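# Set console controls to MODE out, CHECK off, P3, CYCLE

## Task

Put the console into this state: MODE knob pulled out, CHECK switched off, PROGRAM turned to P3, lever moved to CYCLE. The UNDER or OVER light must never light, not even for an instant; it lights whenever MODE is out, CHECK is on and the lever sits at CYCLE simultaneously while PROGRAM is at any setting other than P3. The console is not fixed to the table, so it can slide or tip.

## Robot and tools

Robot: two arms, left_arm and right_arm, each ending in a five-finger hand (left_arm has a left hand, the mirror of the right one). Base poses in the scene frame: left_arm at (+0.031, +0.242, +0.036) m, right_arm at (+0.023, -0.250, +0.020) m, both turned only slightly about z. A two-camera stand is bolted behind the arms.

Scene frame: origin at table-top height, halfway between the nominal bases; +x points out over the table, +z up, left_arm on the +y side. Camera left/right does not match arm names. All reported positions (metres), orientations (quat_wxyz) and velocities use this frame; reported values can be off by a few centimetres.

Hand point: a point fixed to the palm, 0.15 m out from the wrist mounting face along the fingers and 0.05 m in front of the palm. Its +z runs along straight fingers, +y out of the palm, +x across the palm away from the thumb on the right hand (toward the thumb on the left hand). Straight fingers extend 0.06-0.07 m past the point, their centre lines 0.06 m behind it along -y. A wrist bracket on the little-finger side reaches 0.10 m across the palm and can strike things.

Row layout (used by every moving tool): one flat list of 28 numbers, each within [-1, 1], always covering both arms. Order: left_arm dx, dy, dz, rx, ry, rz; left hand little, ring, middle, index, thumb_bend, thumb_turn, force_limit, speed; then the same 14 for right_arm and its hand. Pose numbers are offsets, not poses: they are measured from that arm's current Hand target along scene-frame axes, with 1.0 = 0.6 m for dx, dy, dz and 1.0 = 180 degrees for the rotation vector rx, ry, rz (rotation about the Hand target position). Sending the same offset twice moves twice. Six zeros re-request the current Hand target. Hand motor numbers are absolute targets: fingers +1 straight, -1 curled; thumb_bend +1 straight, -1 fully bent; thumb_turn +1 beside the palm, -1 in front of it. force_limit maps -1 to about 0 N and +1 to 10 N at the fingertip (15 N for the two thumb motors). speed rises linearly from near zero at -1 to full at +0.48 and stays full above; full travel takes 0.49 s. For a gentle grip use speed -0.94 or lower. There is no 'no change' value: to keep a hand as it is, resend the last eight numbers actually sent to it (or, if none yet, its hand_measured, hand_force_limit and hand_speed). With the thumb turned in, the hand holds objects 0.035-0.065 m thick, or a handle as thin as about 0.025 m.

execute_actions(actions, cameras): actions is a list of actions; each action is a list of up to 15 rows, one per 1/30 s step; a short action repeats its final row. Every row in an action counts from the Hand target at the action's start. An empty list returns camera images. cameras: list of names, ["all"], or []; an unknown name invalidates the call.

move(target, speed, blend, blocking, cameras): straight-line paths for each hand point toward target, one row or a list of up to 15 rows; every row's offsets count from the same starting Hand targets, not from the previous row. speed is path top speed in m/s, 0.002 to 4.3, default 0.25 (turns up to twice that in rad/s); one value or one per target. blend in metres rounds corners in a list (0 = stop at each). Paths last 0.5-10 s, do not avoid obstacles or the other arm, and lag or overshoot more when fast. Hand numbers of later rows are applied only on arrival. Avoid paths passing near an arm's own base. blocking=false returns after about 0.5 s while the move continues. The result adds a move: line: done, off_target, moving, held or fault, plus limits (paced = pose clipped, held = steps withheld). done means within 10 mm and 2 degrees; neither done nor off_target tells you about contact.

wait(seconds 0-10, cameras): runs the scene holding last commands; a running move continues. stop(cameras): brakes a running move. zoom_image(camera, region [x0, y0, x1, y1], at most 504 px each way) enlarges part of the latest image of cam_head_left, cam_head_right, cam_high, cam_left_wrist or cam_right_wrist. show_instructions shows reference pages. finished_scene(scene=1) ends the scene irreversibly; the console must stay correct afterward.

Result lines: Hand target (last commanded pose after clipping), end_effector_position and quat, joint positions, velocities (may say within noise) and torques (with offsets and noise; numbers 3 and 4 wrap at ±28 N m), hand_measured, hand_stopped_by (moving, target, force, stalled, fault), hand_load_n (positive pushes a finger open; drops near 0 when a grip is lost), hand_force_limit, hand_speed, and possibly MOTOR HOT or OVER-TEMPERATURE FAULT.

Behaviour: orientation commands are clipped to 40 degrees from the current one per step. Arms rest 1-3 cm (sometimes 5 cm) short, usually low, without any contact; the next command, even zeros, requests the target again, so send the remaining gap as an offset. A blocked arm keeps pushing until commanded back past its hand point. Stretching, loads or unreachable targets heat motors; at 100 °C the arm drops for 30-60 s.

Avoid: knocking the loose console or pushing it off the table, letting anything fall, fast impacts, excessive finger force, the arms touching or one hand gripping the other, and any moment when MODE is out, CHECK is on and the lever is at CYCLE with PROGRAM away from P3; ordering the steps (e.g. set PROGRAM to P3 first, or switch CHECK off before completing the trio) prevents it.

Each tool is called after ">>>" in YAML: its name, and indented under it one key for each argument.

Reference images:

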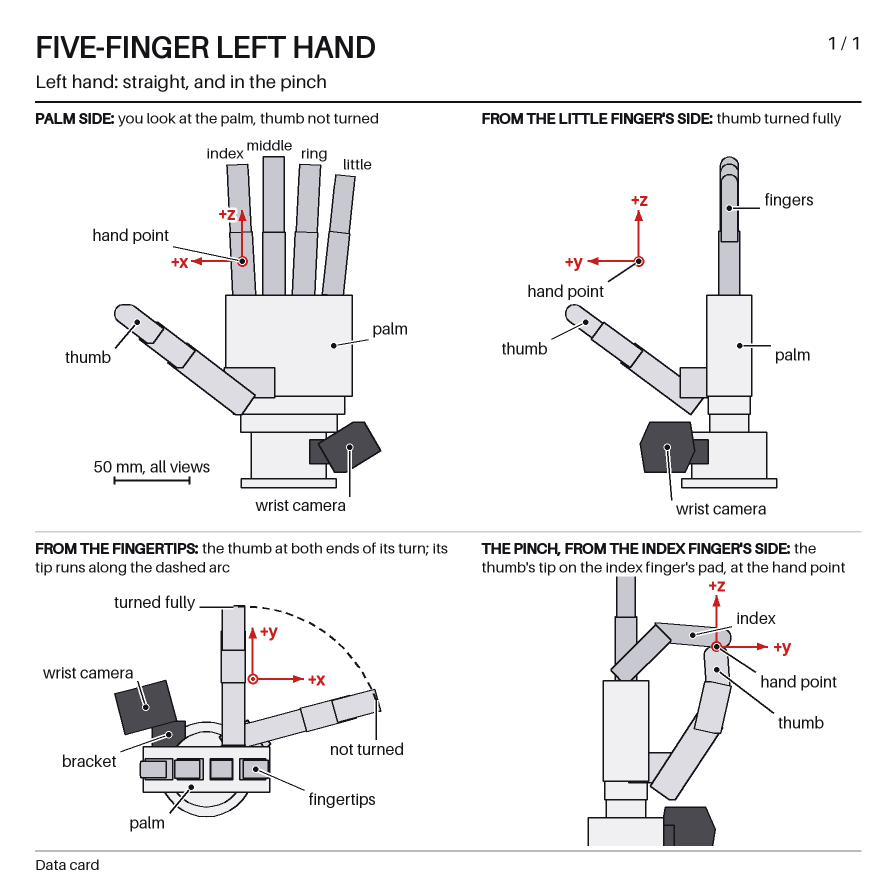

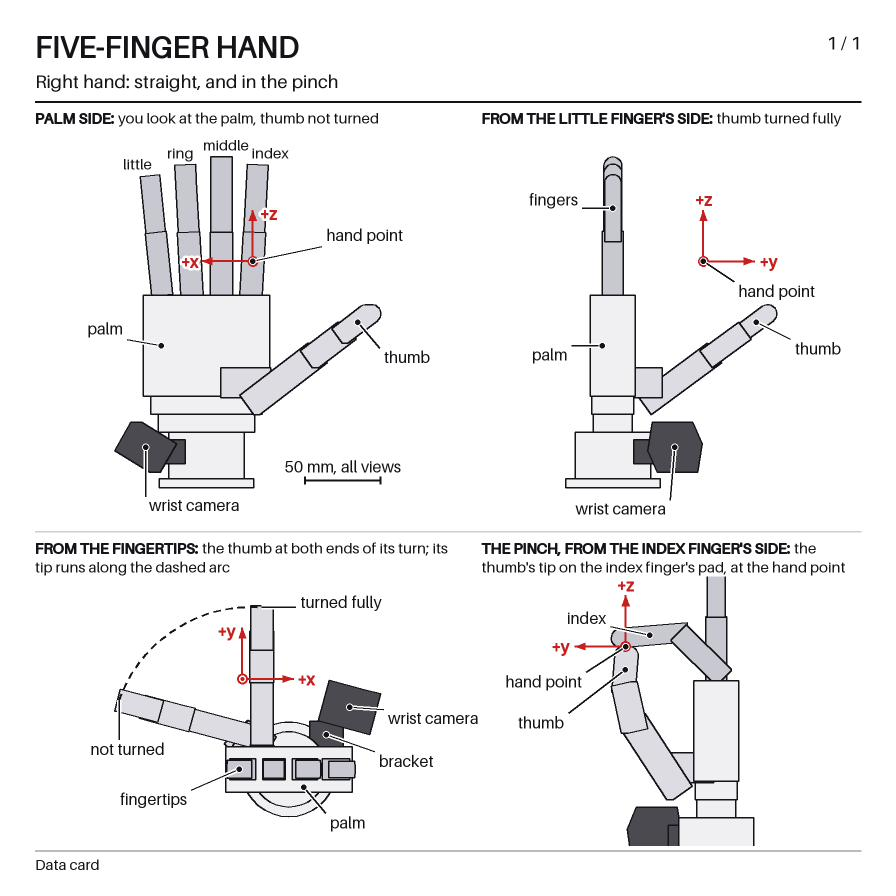

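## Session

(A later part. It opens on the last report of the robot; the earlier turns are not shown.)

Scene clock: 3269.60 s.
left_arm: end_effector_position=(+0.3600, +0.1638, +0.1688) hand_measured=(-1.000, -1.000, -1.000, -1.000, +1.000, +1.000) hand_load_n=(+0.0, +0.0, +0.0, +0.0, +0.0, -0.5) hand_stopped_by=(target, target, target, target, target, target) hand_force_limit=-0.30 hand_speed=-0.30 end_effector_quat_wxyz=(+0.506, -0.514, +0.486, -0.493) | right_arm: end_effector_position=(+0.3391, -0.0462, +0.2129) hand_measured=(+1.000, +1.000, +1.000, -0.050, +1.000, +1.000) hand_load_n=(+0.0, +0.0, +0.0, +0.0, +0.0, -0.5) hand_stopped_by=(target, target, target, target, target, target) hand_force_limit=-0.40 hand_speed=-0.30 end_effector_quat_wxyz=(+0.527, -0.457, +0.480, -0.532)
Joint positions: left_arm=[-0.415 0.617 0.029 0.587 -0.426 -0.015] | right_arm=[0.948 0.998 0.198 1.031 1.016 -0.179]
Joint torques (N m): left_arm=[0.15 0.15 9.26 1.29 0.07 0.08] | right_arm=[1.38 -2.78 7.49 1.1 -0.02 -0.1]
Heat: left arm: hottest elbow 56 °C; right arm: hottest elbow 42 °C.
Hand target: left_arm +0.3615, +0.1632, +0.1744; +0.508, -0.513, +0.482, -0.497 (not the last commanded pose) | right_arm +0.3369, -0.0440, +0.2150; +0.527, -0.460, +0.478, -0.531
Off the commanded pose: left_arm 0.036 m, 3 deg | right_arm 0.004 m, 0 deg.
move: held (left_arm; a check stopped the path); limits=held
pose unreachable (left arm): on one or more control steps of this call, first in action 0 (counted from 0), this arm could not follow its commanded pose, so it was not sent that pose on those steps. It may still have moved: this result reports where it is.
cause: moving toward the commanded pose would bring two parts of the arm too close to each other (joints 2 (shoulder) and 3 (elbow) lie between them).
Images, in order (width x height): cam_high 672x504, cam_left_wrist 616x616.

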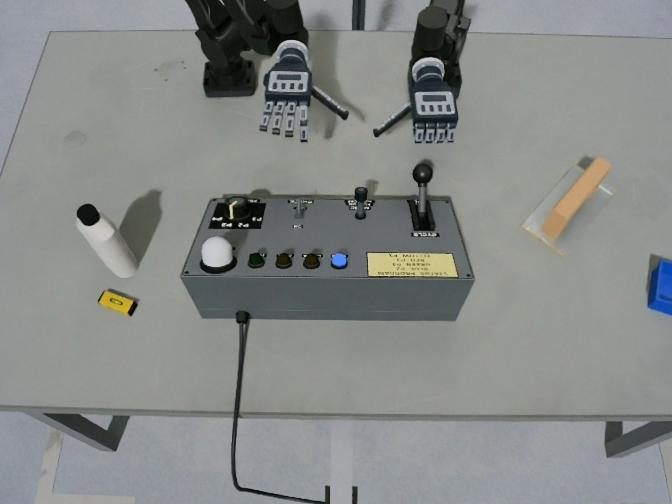

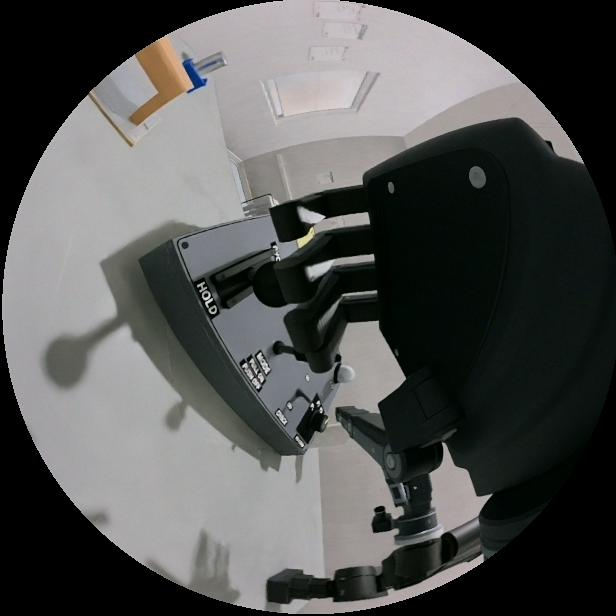

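>>> move:
  target: [-0.044,-0.002,0.1,0,0.25,0,-1,-1,-1,-1,1,1,-0.3,-0.3,0,0,0,0,0,0,1,1,1,-0.05,1,1,-0.4,-0.3]
  speed: 0.15
  cameras: ["cam_left_wrist","cam_high"]

Scene clock: 3300.23 s.
left_arm: end_effector_position=(+0.3196, +0.1616, +0.2057) hand_measured=(-1.000, -1.000, -1.000, -1.000, +1.000, +1.000) hand_load_n=(+0.0, +0.0, +0.0, +0.0, +0.0, +0.0) hand_stopped_by=(target, target, target, target, target, target) hand_force_limit=-0.30 hand_speed=-0.30 end_effector_quat_wxyz=(-0.275, +0.658, -0.657, +0.245) | right_arm: end_effector_position=(+0.3391, -0.0462, +0.2129) hand_measured=(+1.000, +1.000, +1.000, -0.050, +1.000, +1.000) hand_load_n=(+0.0, +0.0, +0.0, +0.0, +0.0, -0.5) hand_stopped_by=(target, target, target, target, target, target) hand_force_limit=-0.40 hand_speed=-0.30 end_effector_quat_wxyz=(+0.527, -0.457, +0.480, -0.532)
Joint positions: left_arm=[-0.313 0.703 0.657 -0.8 -0.23 -0.195] | right_arm=[0.948 0.998 0.198 1.031 1.016 -0.179]
Joint torques (N m): left_arm=[1.2 0.5 14.8 1.03 0.09 0] | right_arm=[1.49 -2.37 7.39 1.14 0.02 -0.11]
Heat: left arm: hottest elbow 52 °C; right arm: hottest elbow 42 °C.
Hand target: left_arm +0.3351, +0.1620, +0.2343; -0.284, +0.664, -0.640, +0.262 | right_arm +0.3369, -0.0440, +0.2150; +0.527, -0.460, +0.478, -0.531
Off the commanded pose: left_arm 0.033 m, 3 deg | right_arm 0.004 m, 0 deg.
move: off_target (left_arm)
Images, in order (width x height): cam_high 672x504, cam_left_wrist 616x616.

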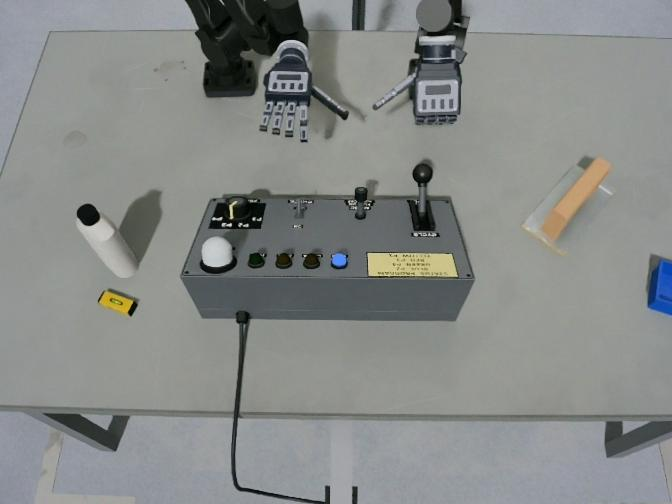

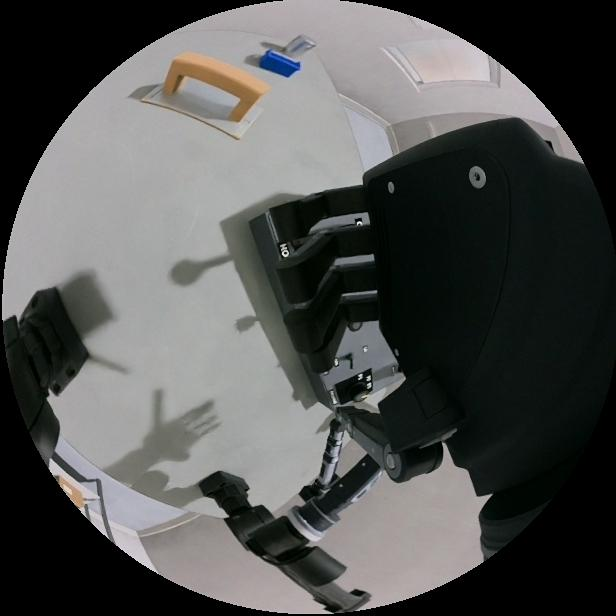

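>>> move:
  target: [0.0083,-0.002,-0.19,0,0,0,-1,-1,-1,-1,1,1,-0.3,-0.3,0,0,0,0,0,0,1,1,1,-0.05,1,1,-0.4,-0.3]
  speed: 0.1
  cameras: ["cam_left_wrist","cam_high","cam_right_wrist"]

>>> zoom_image:
  camera: "cam_high"
  region: [370, 30, 490, 220]

>>> zoom_image:
  camera: "cam_right_wrist"
  region: [230, 330, 410, 510]

Scene clock: 3308.63 s.
left_arm: end_effector_position=(+0.3345, +0.1574, +0.1197) hand_measured=(-1.000, -1.000, -1.000, -1.000, +1.000, +1.000) hand_load_n=(+0.0, +0.0, +0.0, +0.0, +0.0, +0.0) hand_stopped_by=(target, target, target, target, target, target) hand_force_limit=-0.30 hand_speed=-0.30 end_effector_quat_wxyz=(-0.282, +0.655, -0.651, +0.259) | right_arm: end_effector_position=(+0.3391, -0.0462, +0.2129) hand_measured=(+1.000, +1.000, +1.000, -0.050, +1.000, +1.000) hand_load_n=(+0.0, +0.0, +0.0, +0.0, +0.0, -0.5) hand_stopped_by=(target, target, target, target, target, target) hand_force_limit=-0.40 hand_speed=-0.30 end_effector_quat_wxyz=(+0.527, -0.457, +0.480, -0.532)
Joint positions: left_arm=[-0.312 0.8 0.45 -0.46 -0.229 -0.195] | right_arm=[0.948 0.998 0.198 1.031 1.016 -0.179]
Joint torques (N m): left_arm=[1.32 -0.85 9.17 1.66 0.03 -0.05] | right_arm=[1.61 -2.37 7.47 1.17 0 -0.1]
Heat: left arm: hottest elbow 53 °C; right arm: hottest elbow 41 °C.
Hand target: left_arm +0.3401, +0.1607, +0.1203; -0.284, +0.664, -0.640, +0.262 | right_arm +0.3369, -0.0440, +0.2150; +0.527, -0.460, +0.478, -0.531
Off the commanded pose: left_arm 0.007 m, 2 deg | right_arm 0.004 m, 0 deg.
move: done
Images, in order (width x height): cam_high 672x504, cam_left_wrist 616x616, cam_right_wrist 616x616.

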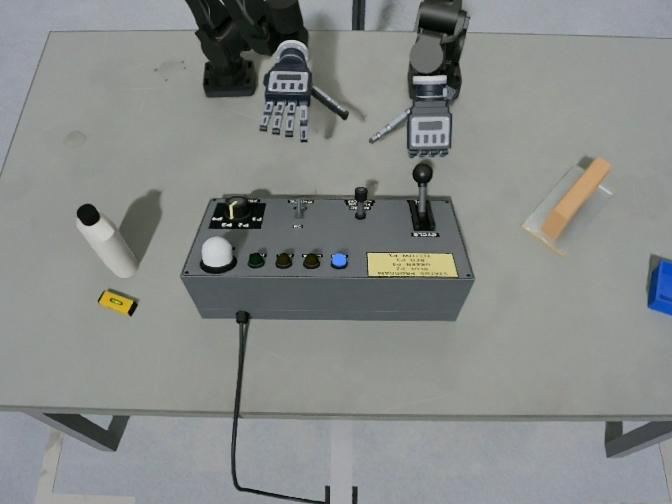

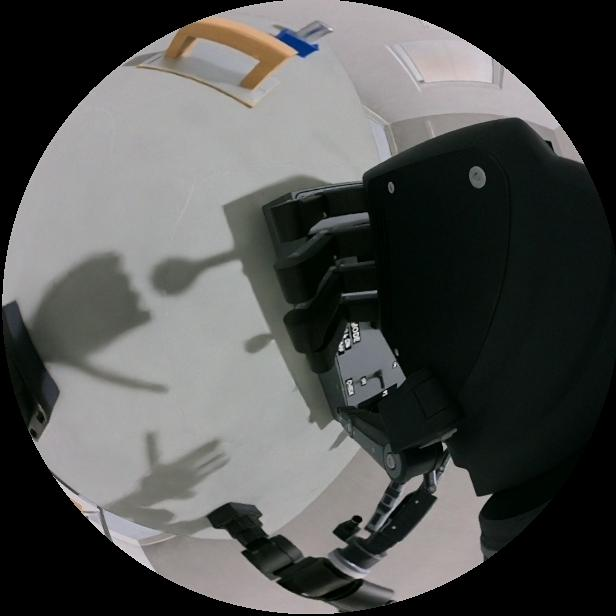

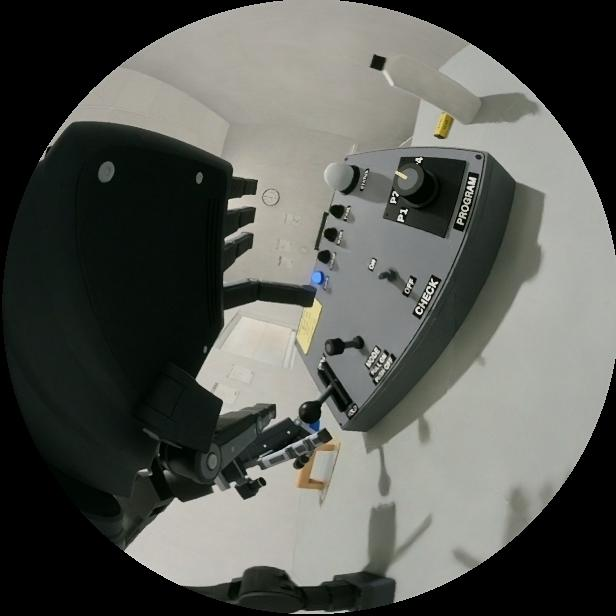

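Scaled by 2.653.

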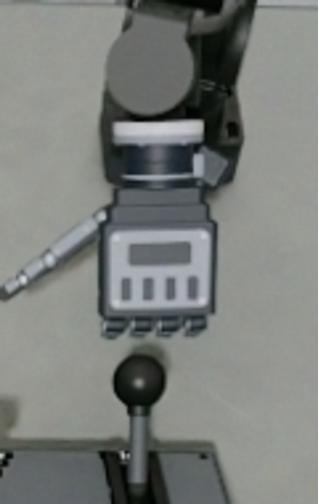

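Scaled by 2.800 from the camera's 616x616 image, which has a finer 880x880 frame.

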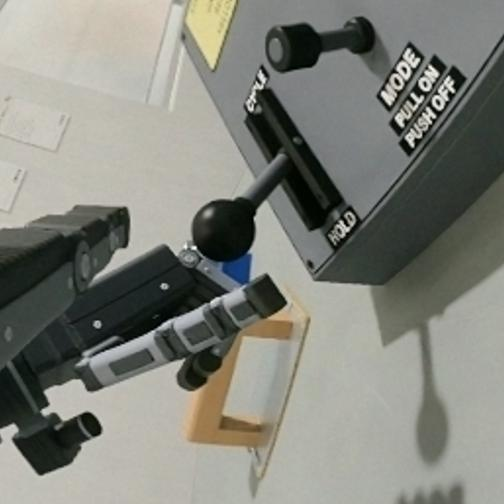

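>>> move:
  target: [0,-0.02,0.0,0,0,0,-1,-1,-1,-1,1,-1,-0.3,-0.3,0,0,0,0,0,0,1,1,1,-0.05,1,1,-0.4,-0.3]
  speed: 0.1
  cameras: ["cam_left_wrist","cam_high","cam_right_wrist"]

>>> zoom_image:
  camera: "cam_high"
  region: [370, 30, 490, 220]

>>> zoom_image:
  camera: "cam_right_wrist"
  region: [230, 330, 410, 510]

Scene clock: 3324.90 s.
left_arm: end_effector_position=(+0.3351, +0.1563, +0.1162) hand_measured=(-1.000, -1.000, -1.000, -1.000, +1.000, -1.000) hand_load_n=(+0.0, +0.0, +0.0, +0.0, +0.0, +0.0) hand_stopped_by=(target, target, target, target, target, target) hand_force_limit=-0.30 hand_speed=-0.30 end_effector_quat_wxyz=(-0.284, +0.667, -0.641, +0.253) | right_arm: end_effector_position=(+0.3391, -0.0462, +0.2129) hand_measured=(+1.000, +1.000, +1.000, -0.050, +1.000, +1.000) hand_load_n=(+0.0, -0.5, +0.0, +0.0, +0.0, -0.5) hand_stopped_by=(target, target, target, target, target, target) hand_force_limit=-0.40 hand_speed=-0.30 end_effector_quat_wxyz=(+0.527, -0.457, +0.480, -0.532)
Joint positions: left_arm=[-0.328 0.815 0.45 -0.46 -0.261 -0.235] | right_arm=[0.948 0.998 0.198 1.031 1.016 -0.179]
Joint torques (N m): left_arm=[-0.97 -0.03 9.61 1.66 -0.1 -0.03] | right_arm=[1.26 -2.43 7.49 1.14 -0.01 -0.1]
Heat: left arm: hottest elbow 51 °C; right arm: hottest elbow 41 °C.
Hand target: left_arm +0.3401, +0.1488, +0.1202; -0.284, +0.664, -0.640, +0.262 | right_arm +0.3369, -0.0440, +0.2150; +0.527, -0.460, +0.478, -0.531
Off the commanded pose: left_arm 0.010 m, 1 deg | right_arm 0.004 m, 0 deg.
move: done
Images, in order (width x height): cam_high 672x504, cam_left_wrist 616x616, cam_right_wrist 616x616.

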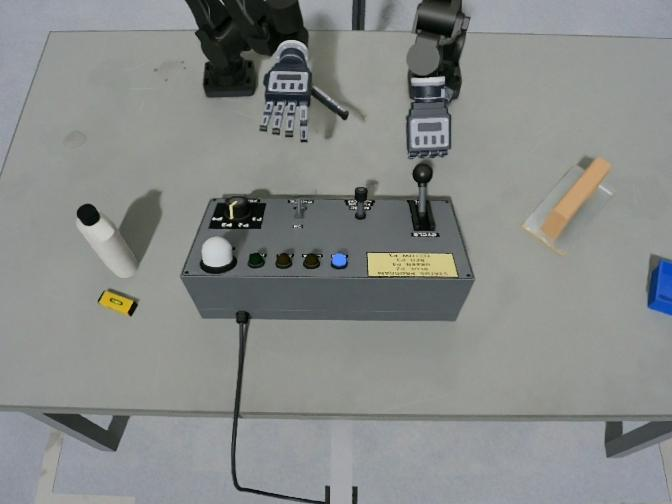

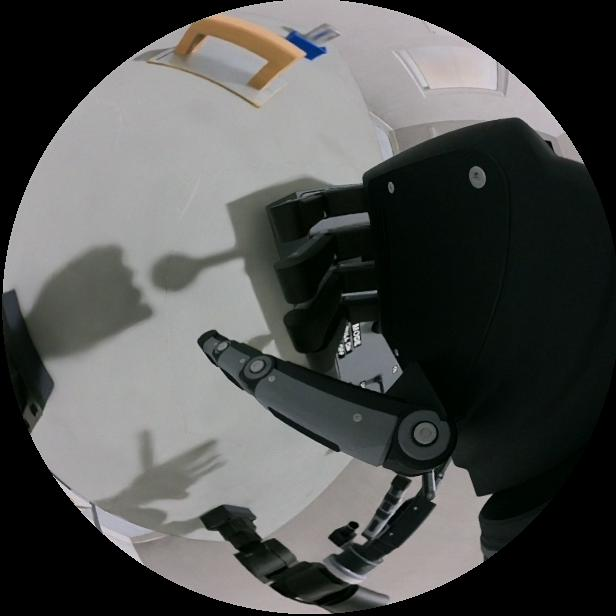

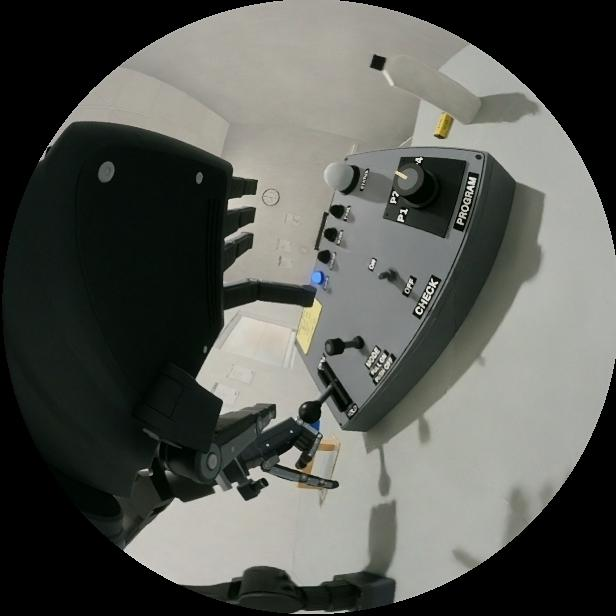

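Scaled by 2.653.

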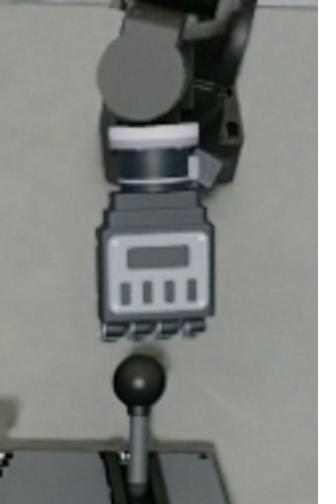

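Scaled by 2.800 from the camera's 616x616 image, which has a finer 880x880 frame.

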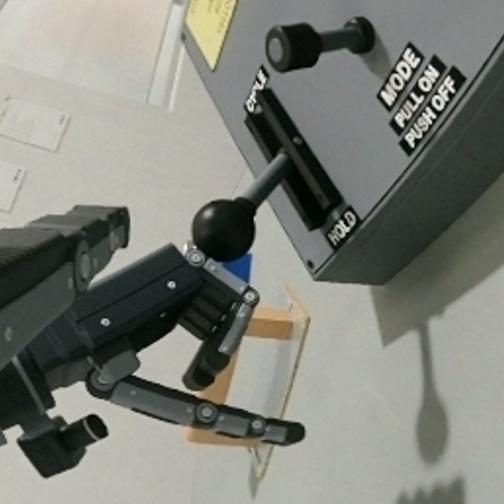

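>>> move:
  target:
    - [-0.0167,0.005,0.167,0,0,0,-1,-1,-1,-1,1,-1,-0.3,-0.3,0,0,0,0,0,0,1,1,1,-0.05,1,1,-0.4,-0.3]
    - [0.0667,0.0133,0.217,0,-0.25,0,1,1,1,1,1,-1,-0.3,-0.3,0,0,0,0,0,0,1,1,1,-0.05,1,1,-0.4,-0.3]
  speed: 0.15
  cameras: ["cam_left_wrist","cam_high","cam_right_wrist"]

Scene clock: 3404.13 s.
left_arm: end_effector_position=(+0.3796, +0.1623, +0.2490) hand_measured=(+1.000, +1.000, +1.000, +1.000, +1.000, -1.000) hand_load_n=(+0.0, +0.0, +0.0, +0.0, +0.0, +0.0) hand_stopped_by=(target, target, target, target, target, target) hand_force_limit=-0.30 hand_speed=-0.30 end_effector_quat_wxyz=(+0.508, -0.520, +0.479, -0.492) | right_arm: end_effector_position=(+0.3391, -0.0462, +0.2129) hand_measured=(+1.000, +1.000, +1.000, -0.050, +1.000, +1.000) hand_load_n=(+0.0, +0.0, +0.0, +0.0, +0.0, -0.5) hand_stopped_by=(target, target, target, target, target, target) hand_force_limit=-0.40 hand_speed=-0.30 end_effector_quat_wxyz=(+0.527, -0.457, +0.480, -0.532)
Joint positions: left_arm=[-0.394 0.489 0.236 0.253 -0.42 -0.026] | right_arm=[0.948 0.998 0.198 1.031 1.016 -0.179]
Joint torques (N m): left_arm=[-0.73 2.02 9.65 2.29 0.11 0.15] | right_arm=[1.38 -2.61 7.43 1.18 0 -0.11]
Heat: left arm: hottest elbow 47 °C; right arm: hottest elbow 41 °C.
Hand target: left_arm +0.3802, +0.1568, +0.2505; +0.508, -0.513, +0.482, -0.496 | right_arm +0.3369, -0.0440, +0.2150; +0.527, -0.460, +0.478, -0.531
Off the commanded pose: left_arm 0.006 m, 1 deg | right_arm 0.004 m, 0 deg.
move: done
Images, in order (width x height): cam_high 672x504, cam_left_wrist 616x616, cam_right_wrist 616x616.

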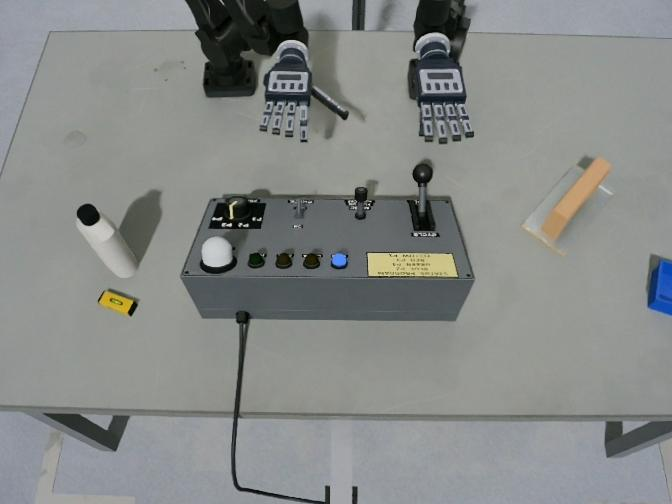

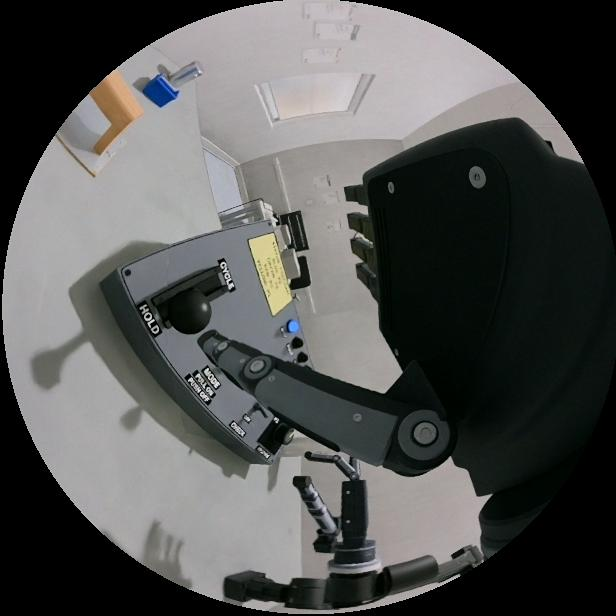

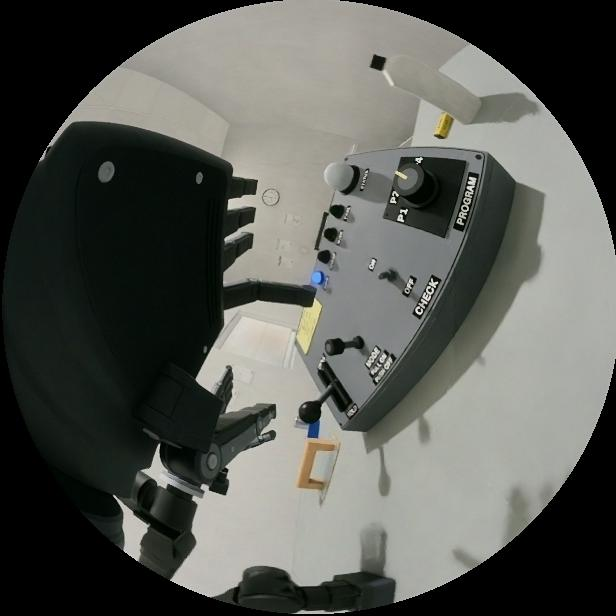

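>>> move:
  target:
    - [0.0133,-0.0067,-0.11,0,0,0,1,1,1,1,1,-1,-0.3,-0.3,0,0,0,0,0,0,1,1,1,-0.05,1,1,-0.4,-0.3]
    - [0.0467,-0.0067,-0.1675,0,0,0,1,1,1,1,1,-1,-0.3,-0.3,0,0,0,0,0,0,1,1,1,-0.05,1,1,-0.4,-0.3]
  speed: 0.12
  blend: 0.015
  cameras: ["cam_left_wrist","cam_high","cam_right_wrist"]

>>> zoom_image:
  camera: "cam_high"
  region: [370, 50, 490, 240]

>>> zoom_image:
  camera: "cam_right_wrist"
  region: [230, 330, 410, 510]

Scene clock: 3414.53 s.
left_arm: end_effector_position=(+0.4065, +0.1459, +0.1497) hand_measured=(+1.000, +1.000, +1.000, +1.000, +1.000, -1.000) hand_load_n=(+0.0, +0.0, +0.0, +0.0, +0.0, +0.0) hand_stopped_by=(target, target, target, target, target, target) hand_force_limit=-0.30 hand_speed=-0.30 end_effector_quat_wxyz=(+0.500, -0.512, +0.487, -0.501) | right_arm: end_effector_position=(+0.3391, -0.0462, +0.2129) hand_measured=(+1.000, +1.000, +1.000, -0.050, +1.000, +1.000) hand_load_n=(+0.0, +0.5, +0.0, +0.0, +0.0, -0.5) hand_stopped_by=(target, target, target, target, target, target) hand_force_limit=-0.40 hand_speed=-0.30 end_effector_quat_wxyz=(+0.527, -0.457, +0.480, -0.532)
Joint positions: left_arm=[-0.391 1.141 0.099 1.043 -0.384 -0.026] | right_arm=[0.948 0.998 0.198 1.031 1.016 -0.179]
Joint torques (N m): left_arm=[1.55 -1.08 5.6 2.26 0.08 0.17] | right_arm=[1.44 -2.32 7.46 1.24 -0.01 -0.09]
Heat: left arm: hottest elbow 47 °C; right arm: hottest elbow 41 °C.
Hand target: left_arm +0.4082, +0.1527, +0.1501; +0.508, -0.513, +0.482, -0.496 | right_arm +0.3369, -0.0440, +0.2150; +0.527, -0.460, +0.478, -0.531
Off the commanded pose: left_arm 0.007 m, 1 deg | right_arm 0.004 m, 0 deg.
move: done
Images, in order (width x height): cam_high 672x504, cam_left_wrist 616x616, cam_right_wrist 616x616.

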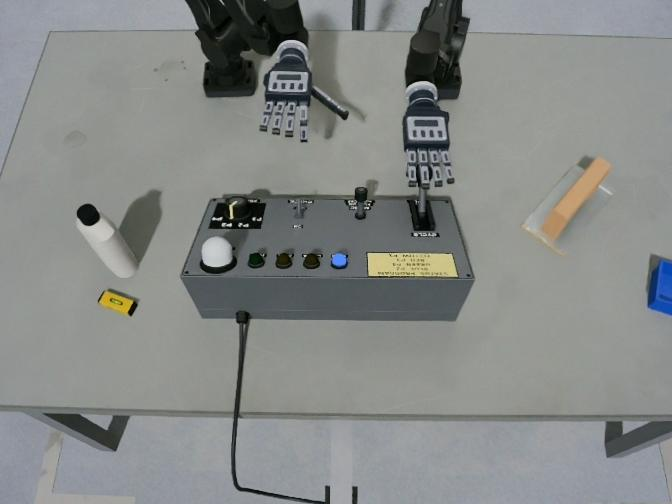

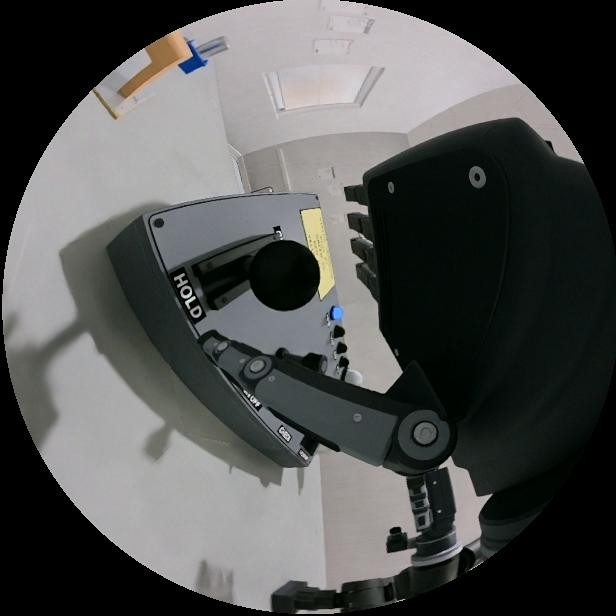

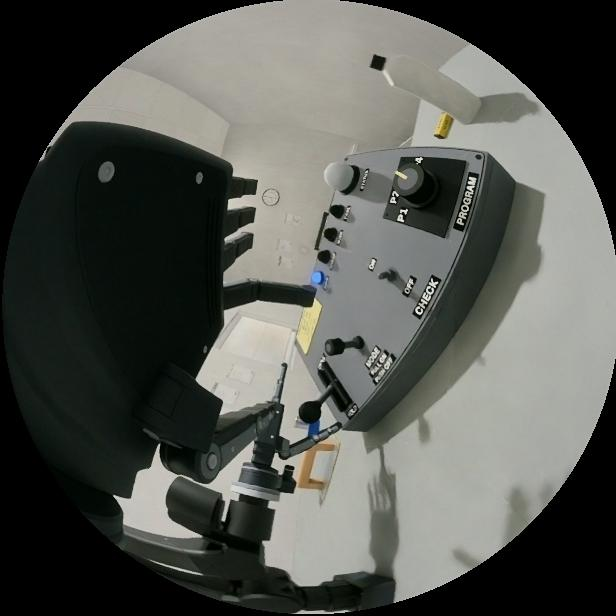

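Scaled by 2.653.

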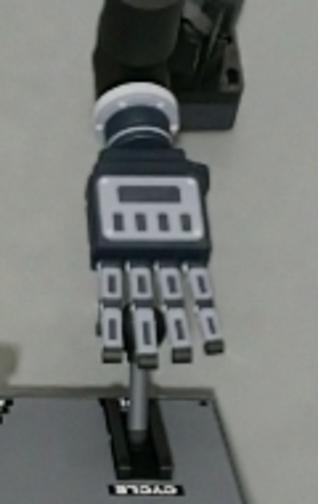

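Scaled by 2.800 from the camera's 616x616 image, which has a finer 880x880 frame.

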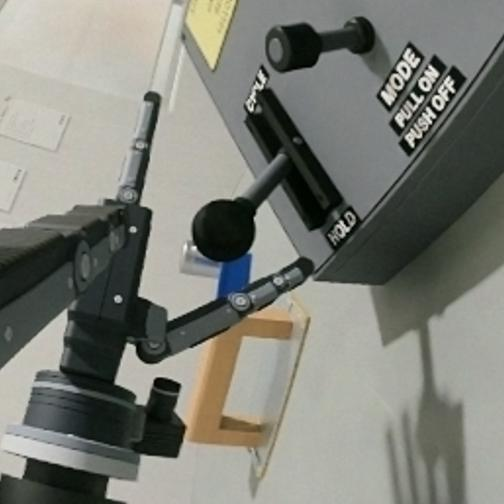

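>>> move:
  target: [0.0333,0.0222,0.005,0,-0.05,0,1,1,1,1,1,-1,-0.3,-0.3,0,0,0,0,0,0,1,1,1,-0.05,1,1,-0.4,-0.3]
  speed: 0.08
  cameras: ["cam_left_wrist","cam_high","cam_right_wrist"]

>>> zoom_image:
  camera: "cam_high"
  region: [370, 50, 490, 240]

>>> zoom_image:
  camera: "cam_right_wrist"
  region: [230, 330, 410, 510]

Scene clock: 3424.60 s.
left_arm: end_effector_position=(+0.4239, +0.1596, +0.1496) hand_measured=(+1.000, +1.000, +1.000, +1.000, +1.000, -1.000) hand_load_n=(+0.0, +0.0, +0.0, -0.5, +0.0, +0.0) hand_stopped_by=(target, target, target, target, target, target) hand_force_limit=-0.30 hand_speed=-0.30 end_effector_quat_wxyz=(+0.531, -0.478, +0.451, -0.534) | right_arm: end_effector_position=(+0.3391, -0.0462, +0.2129) hand_measured=(+1.000, +1.000, +1.000, -0.050, +1.000, +1.000) hand_load_n=(+0.0, +0.0, +0.0, +0.0, +0.0, -0.5) hand_stopped_by=(target, target, target, target, target, target) hand_force_limit=-0.40 hand_speed=-0.30 end_effector_quat_wxyz=(+0.527, -0.457, +0.480, -0.532)
Joint positions: left_arm=[-0.308 1.504 0.095 1.552 -0.299 0.011] | right_arm=[0.948 0.998 0.198 1.031 1.016 -0.179]
Joint torques (N m): left_arm=[1.67 -1.79 3.32 2.29 0.27 0.15] | right_arm=[1.55 -2.61 7.39 1.13 0.01 -0.09]
Heat: left arm: hottest elbow 46 °C; right arm: hottest elbow 41 °C.
Hand target: left_arm +0.4281, +0.1661, +0.1530; +0.544, -0.472, +0.441, -0.535 | right_arm +0.3369, -0.0440, +0.2150; +0.527, -0.460, +0.478, -0.531
Off the commanded pose: left_arm 0.009 m, 2 deg | right_arm 0.004 m, 0 deg.
joint sent to its limit (left arm) — joint 4 (wrist pitch), upper limit. The joint targets still meet the commanded pose.
move: done
Images, in order (width x height): cam_high 672x504, cam_left_wrist 616x616, cam_right_wrist 616x616.

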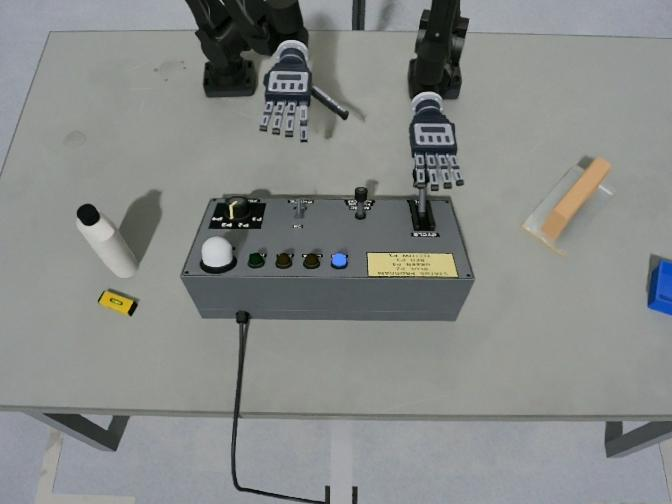

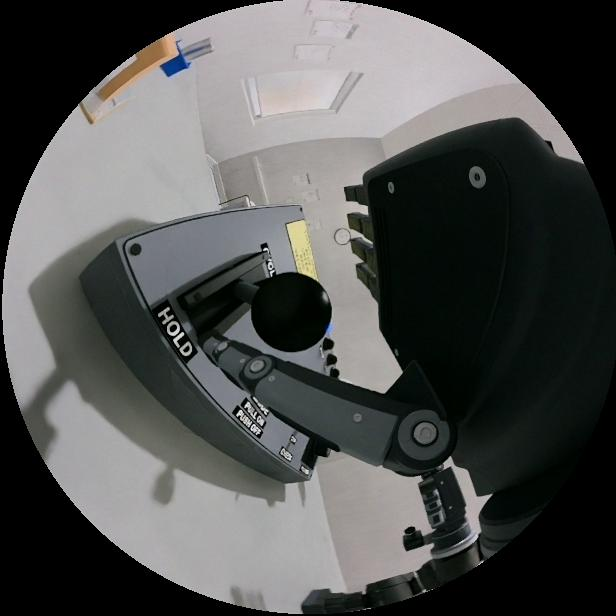

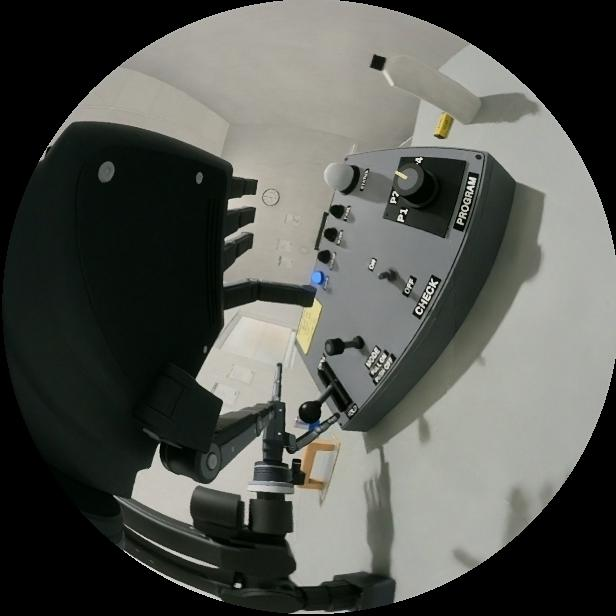

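Scaled by 2.653.

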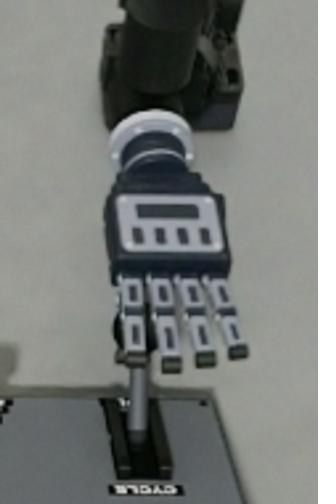

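Scaled by 2.800 from the camera's 616x616 image, which has a finer 880x880 frame.

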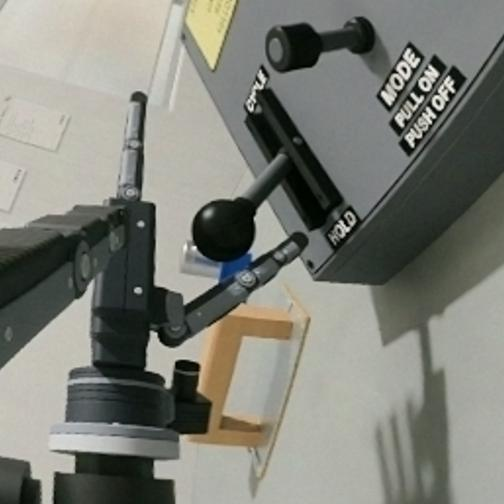

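>>> move:
  target: [0.05,0.0,0.025,0,0,0,1,1,1,1,1,-1,-0.3,-0.3,0,0,0,0,0,0,1,1,1,-0.05,1,1,-0.4,-0.3]
  speed: 0.06
  cameras: ["cam_left_wrist","cam_high","cam_right_wrist"]

>>> zoom_image:
  camera: "cam_right_wrist"
  region: [230, 330, 410, 510]

Scene clock: 3435.33 s.
left_arm: end_effector_position=(+0.4380, +0.1613, +0.1462) hand_measured=(+1.000, +1.000, +1.000, +1.000, +1.000, -1.000) hand_load_n=(+0.0, +0.0, +0.0, +0.0, +0.5, +0.0) hand_stopped_by=(target, target, target, target, target, target) hand_force_limit=-0.30 hand_speed=-0.30 end_effector_quat_wxyz=(+0.527, -0.481, +0.463, -0.526) | right_arm: end_effector_position=(+0.3391, -0.0462, +0.2129) hand_measured=(+1.000, +1.000, +1.000, -0.050, +1.000, +1.000) hand_load_n=(+0.0, +0.0, +0.0, +0.0, +0.0, +0.0) hand_stopped_by=(target, target, target, target, target, target) hand_force_limit=-0.40 hand_speed=-0.30 end_effector_quat_wxyz=(+0.527, -0.457, +0.480, -0.532)
Joint positions: left_arm=[-0.279 1.485 0.132 1.466 -0.266 0.011] | right_arm=[0.948 0.998 0.198 1.031 1.016 -0.179]
Joint torques (N m): left_arm=[1.96 -4.25 7.39 1.59 0.17 0.16] | right_arm=[1.14 -2.55 7.42 1.2 0.01 -0.1]
Heat: left arm: hottest elbow 44 °C; right arm: hottest elbow 41 °C.
Hand target: left_arm +0.4581, +0.1662, +0.1679; +0.544, -0.472, +0.441, -0.535 | right_arm +0.3369, -0.0440, +0.2150; +0.527, -0.460, +0.478, -0.531
Off the commanded pose: left_arm 0.030 m, 3 deg | right_arm 0.004 m, 0 deg.
move: off_target (left_arm)
Images, in order (width x height): cam_high 672x504, cam_left_wrist 616x616, cam_right_wrist 616x616.

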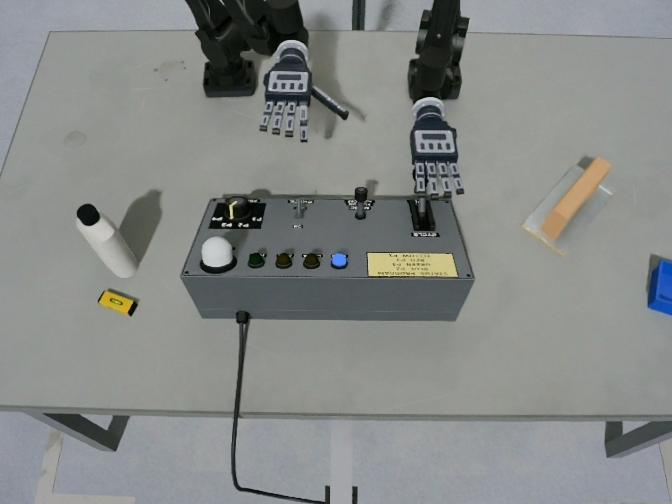

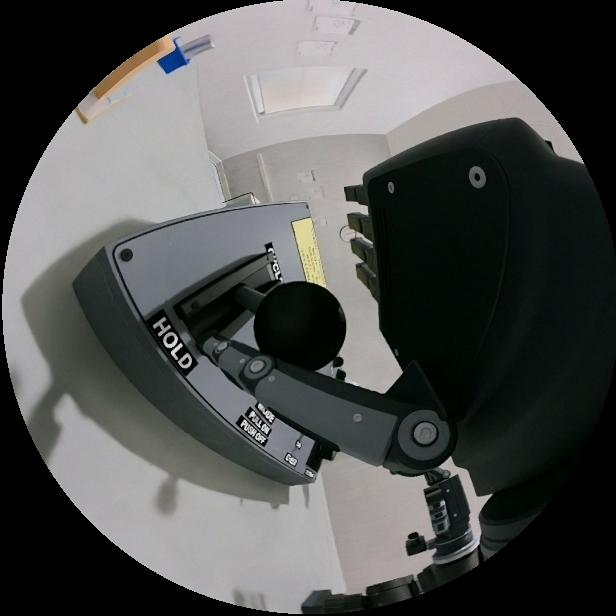

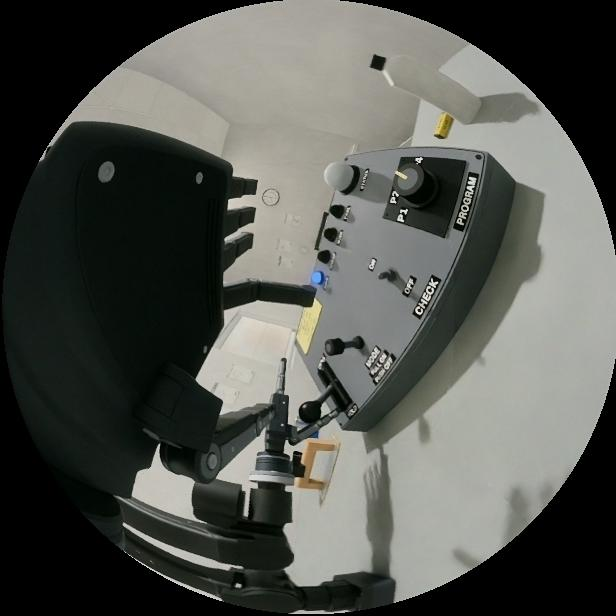

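Scaled by 2.800 from the camera's 616x616 image, which has a finer 880x880 frame.

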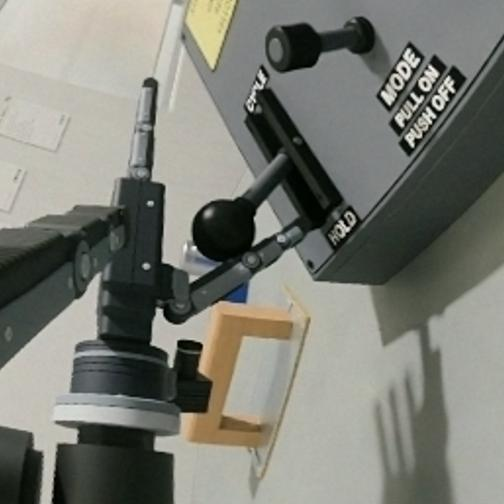

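>>> move:
  target: [0.0417,-0.003,0.0417,0,0,0,1,1,1,1,1,-1,-0.3,-0.3,0,0,0,0,0,0,1,1,1,-0.05,1,1,-0.4,-0.3]
  speed: 0.06
  cameras: ["cam_left_wrist","cam_high","cam_right_wrist"]

>>> zoom_image:
  camera: "cam_right_wrist"
  region: [230, 330, 410, 510]

Scene clock: 3448.53 s.
left_arm: end_effector_position=(+0.4399, +0.1605, +0.1442) hand_measured=(+1.000, +1.000, +1.000, +1.000, +1.000, -1.000) hand_load_n=(+0.0, +0.0, +0.0, +0.0, +1.0, +0.5) hand_stopped_by=(target, target, target, target, target, target) hand_force_limit=-0.30 hand_speed=-0.30 end_effector_quat_wxyz=(+0.514, -0.491, +0.486, -0.509) | right_arm: end_effector_position=(+0.3391, -0.0462, +0.2129) hand_measured=(+1.000, +1.000, +1.000, -0.050, +1.000, +1.000) hand_load_n=(+0.0, +0.0, -0.5, +0.0, +0.0, -0.5) hand_stopped_by=(target, target, target, target, target, target) hand_force_limit=-0.40 hand_speed=-0.30 end_effector_quat_wxyz=(+0.527, -0.457, +0.480, -0.532)
Joint positions: left_arm=[-0.271 1.37 0.149 1.268 -0.249 0.011] | right_arm=[0.948 0.998 0.198 1.031 1.016 -0.179]
Joint torques (N m): left_arm=[2.02 -5.13 12.7 2.32 0.04 0.15] | right_arm=[1.73 -2.49 7.39 1.17 0 -0.11]
Heat: left arm: hottest elbow 44 °C; right arm: hottest elbow 41 °C.
Hand target: left_arm +0.4831, +0.1642, +0.1930; +0.544, -0.472, +0.441, -0.535 | right_arm +0.3369, -0.0440, +0.2150; +0.527, -0.460, +0.478, -0.531
Off the commanded pose: left_arm 0.065 m, 7 deg | right_arm 0.004 m, 0 deg.
move: off_target (left_arm)
Images, in order (width x height): cam_high 672x504, cam_left_wrist 616x616, cam_right_wrist 616x616.

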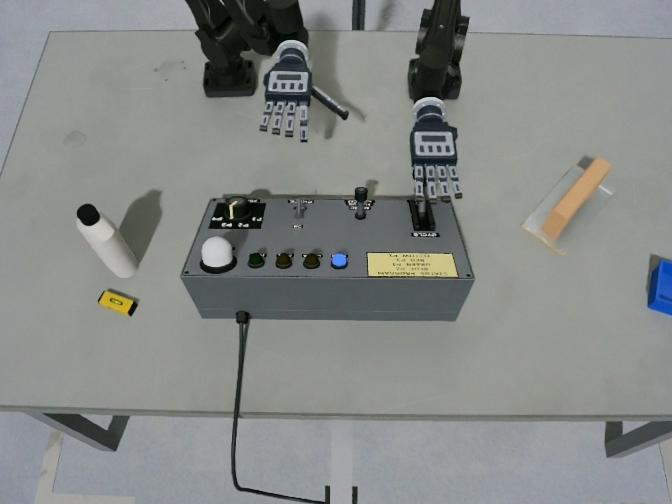

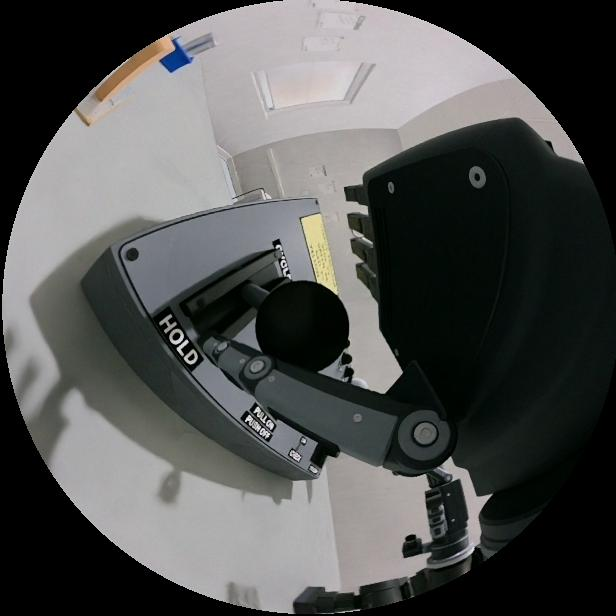

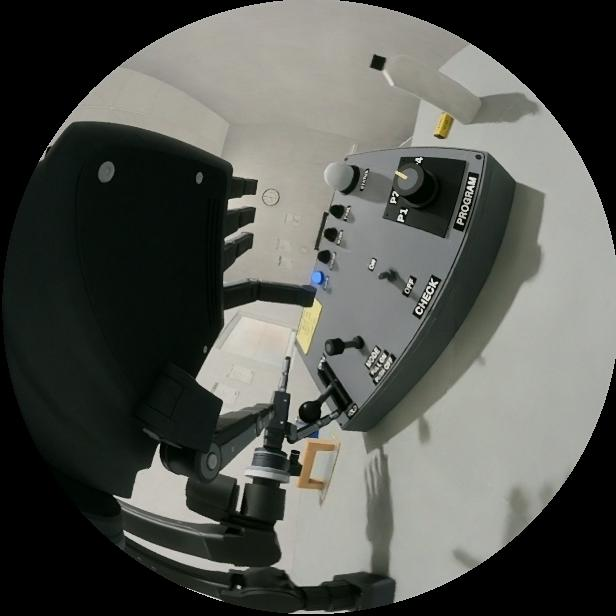

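Scaled by 2.800 from the camera's 616x616 image, which has a finer 880x880 frame.

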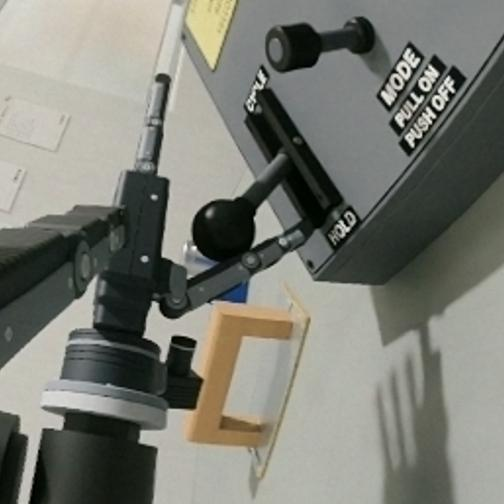

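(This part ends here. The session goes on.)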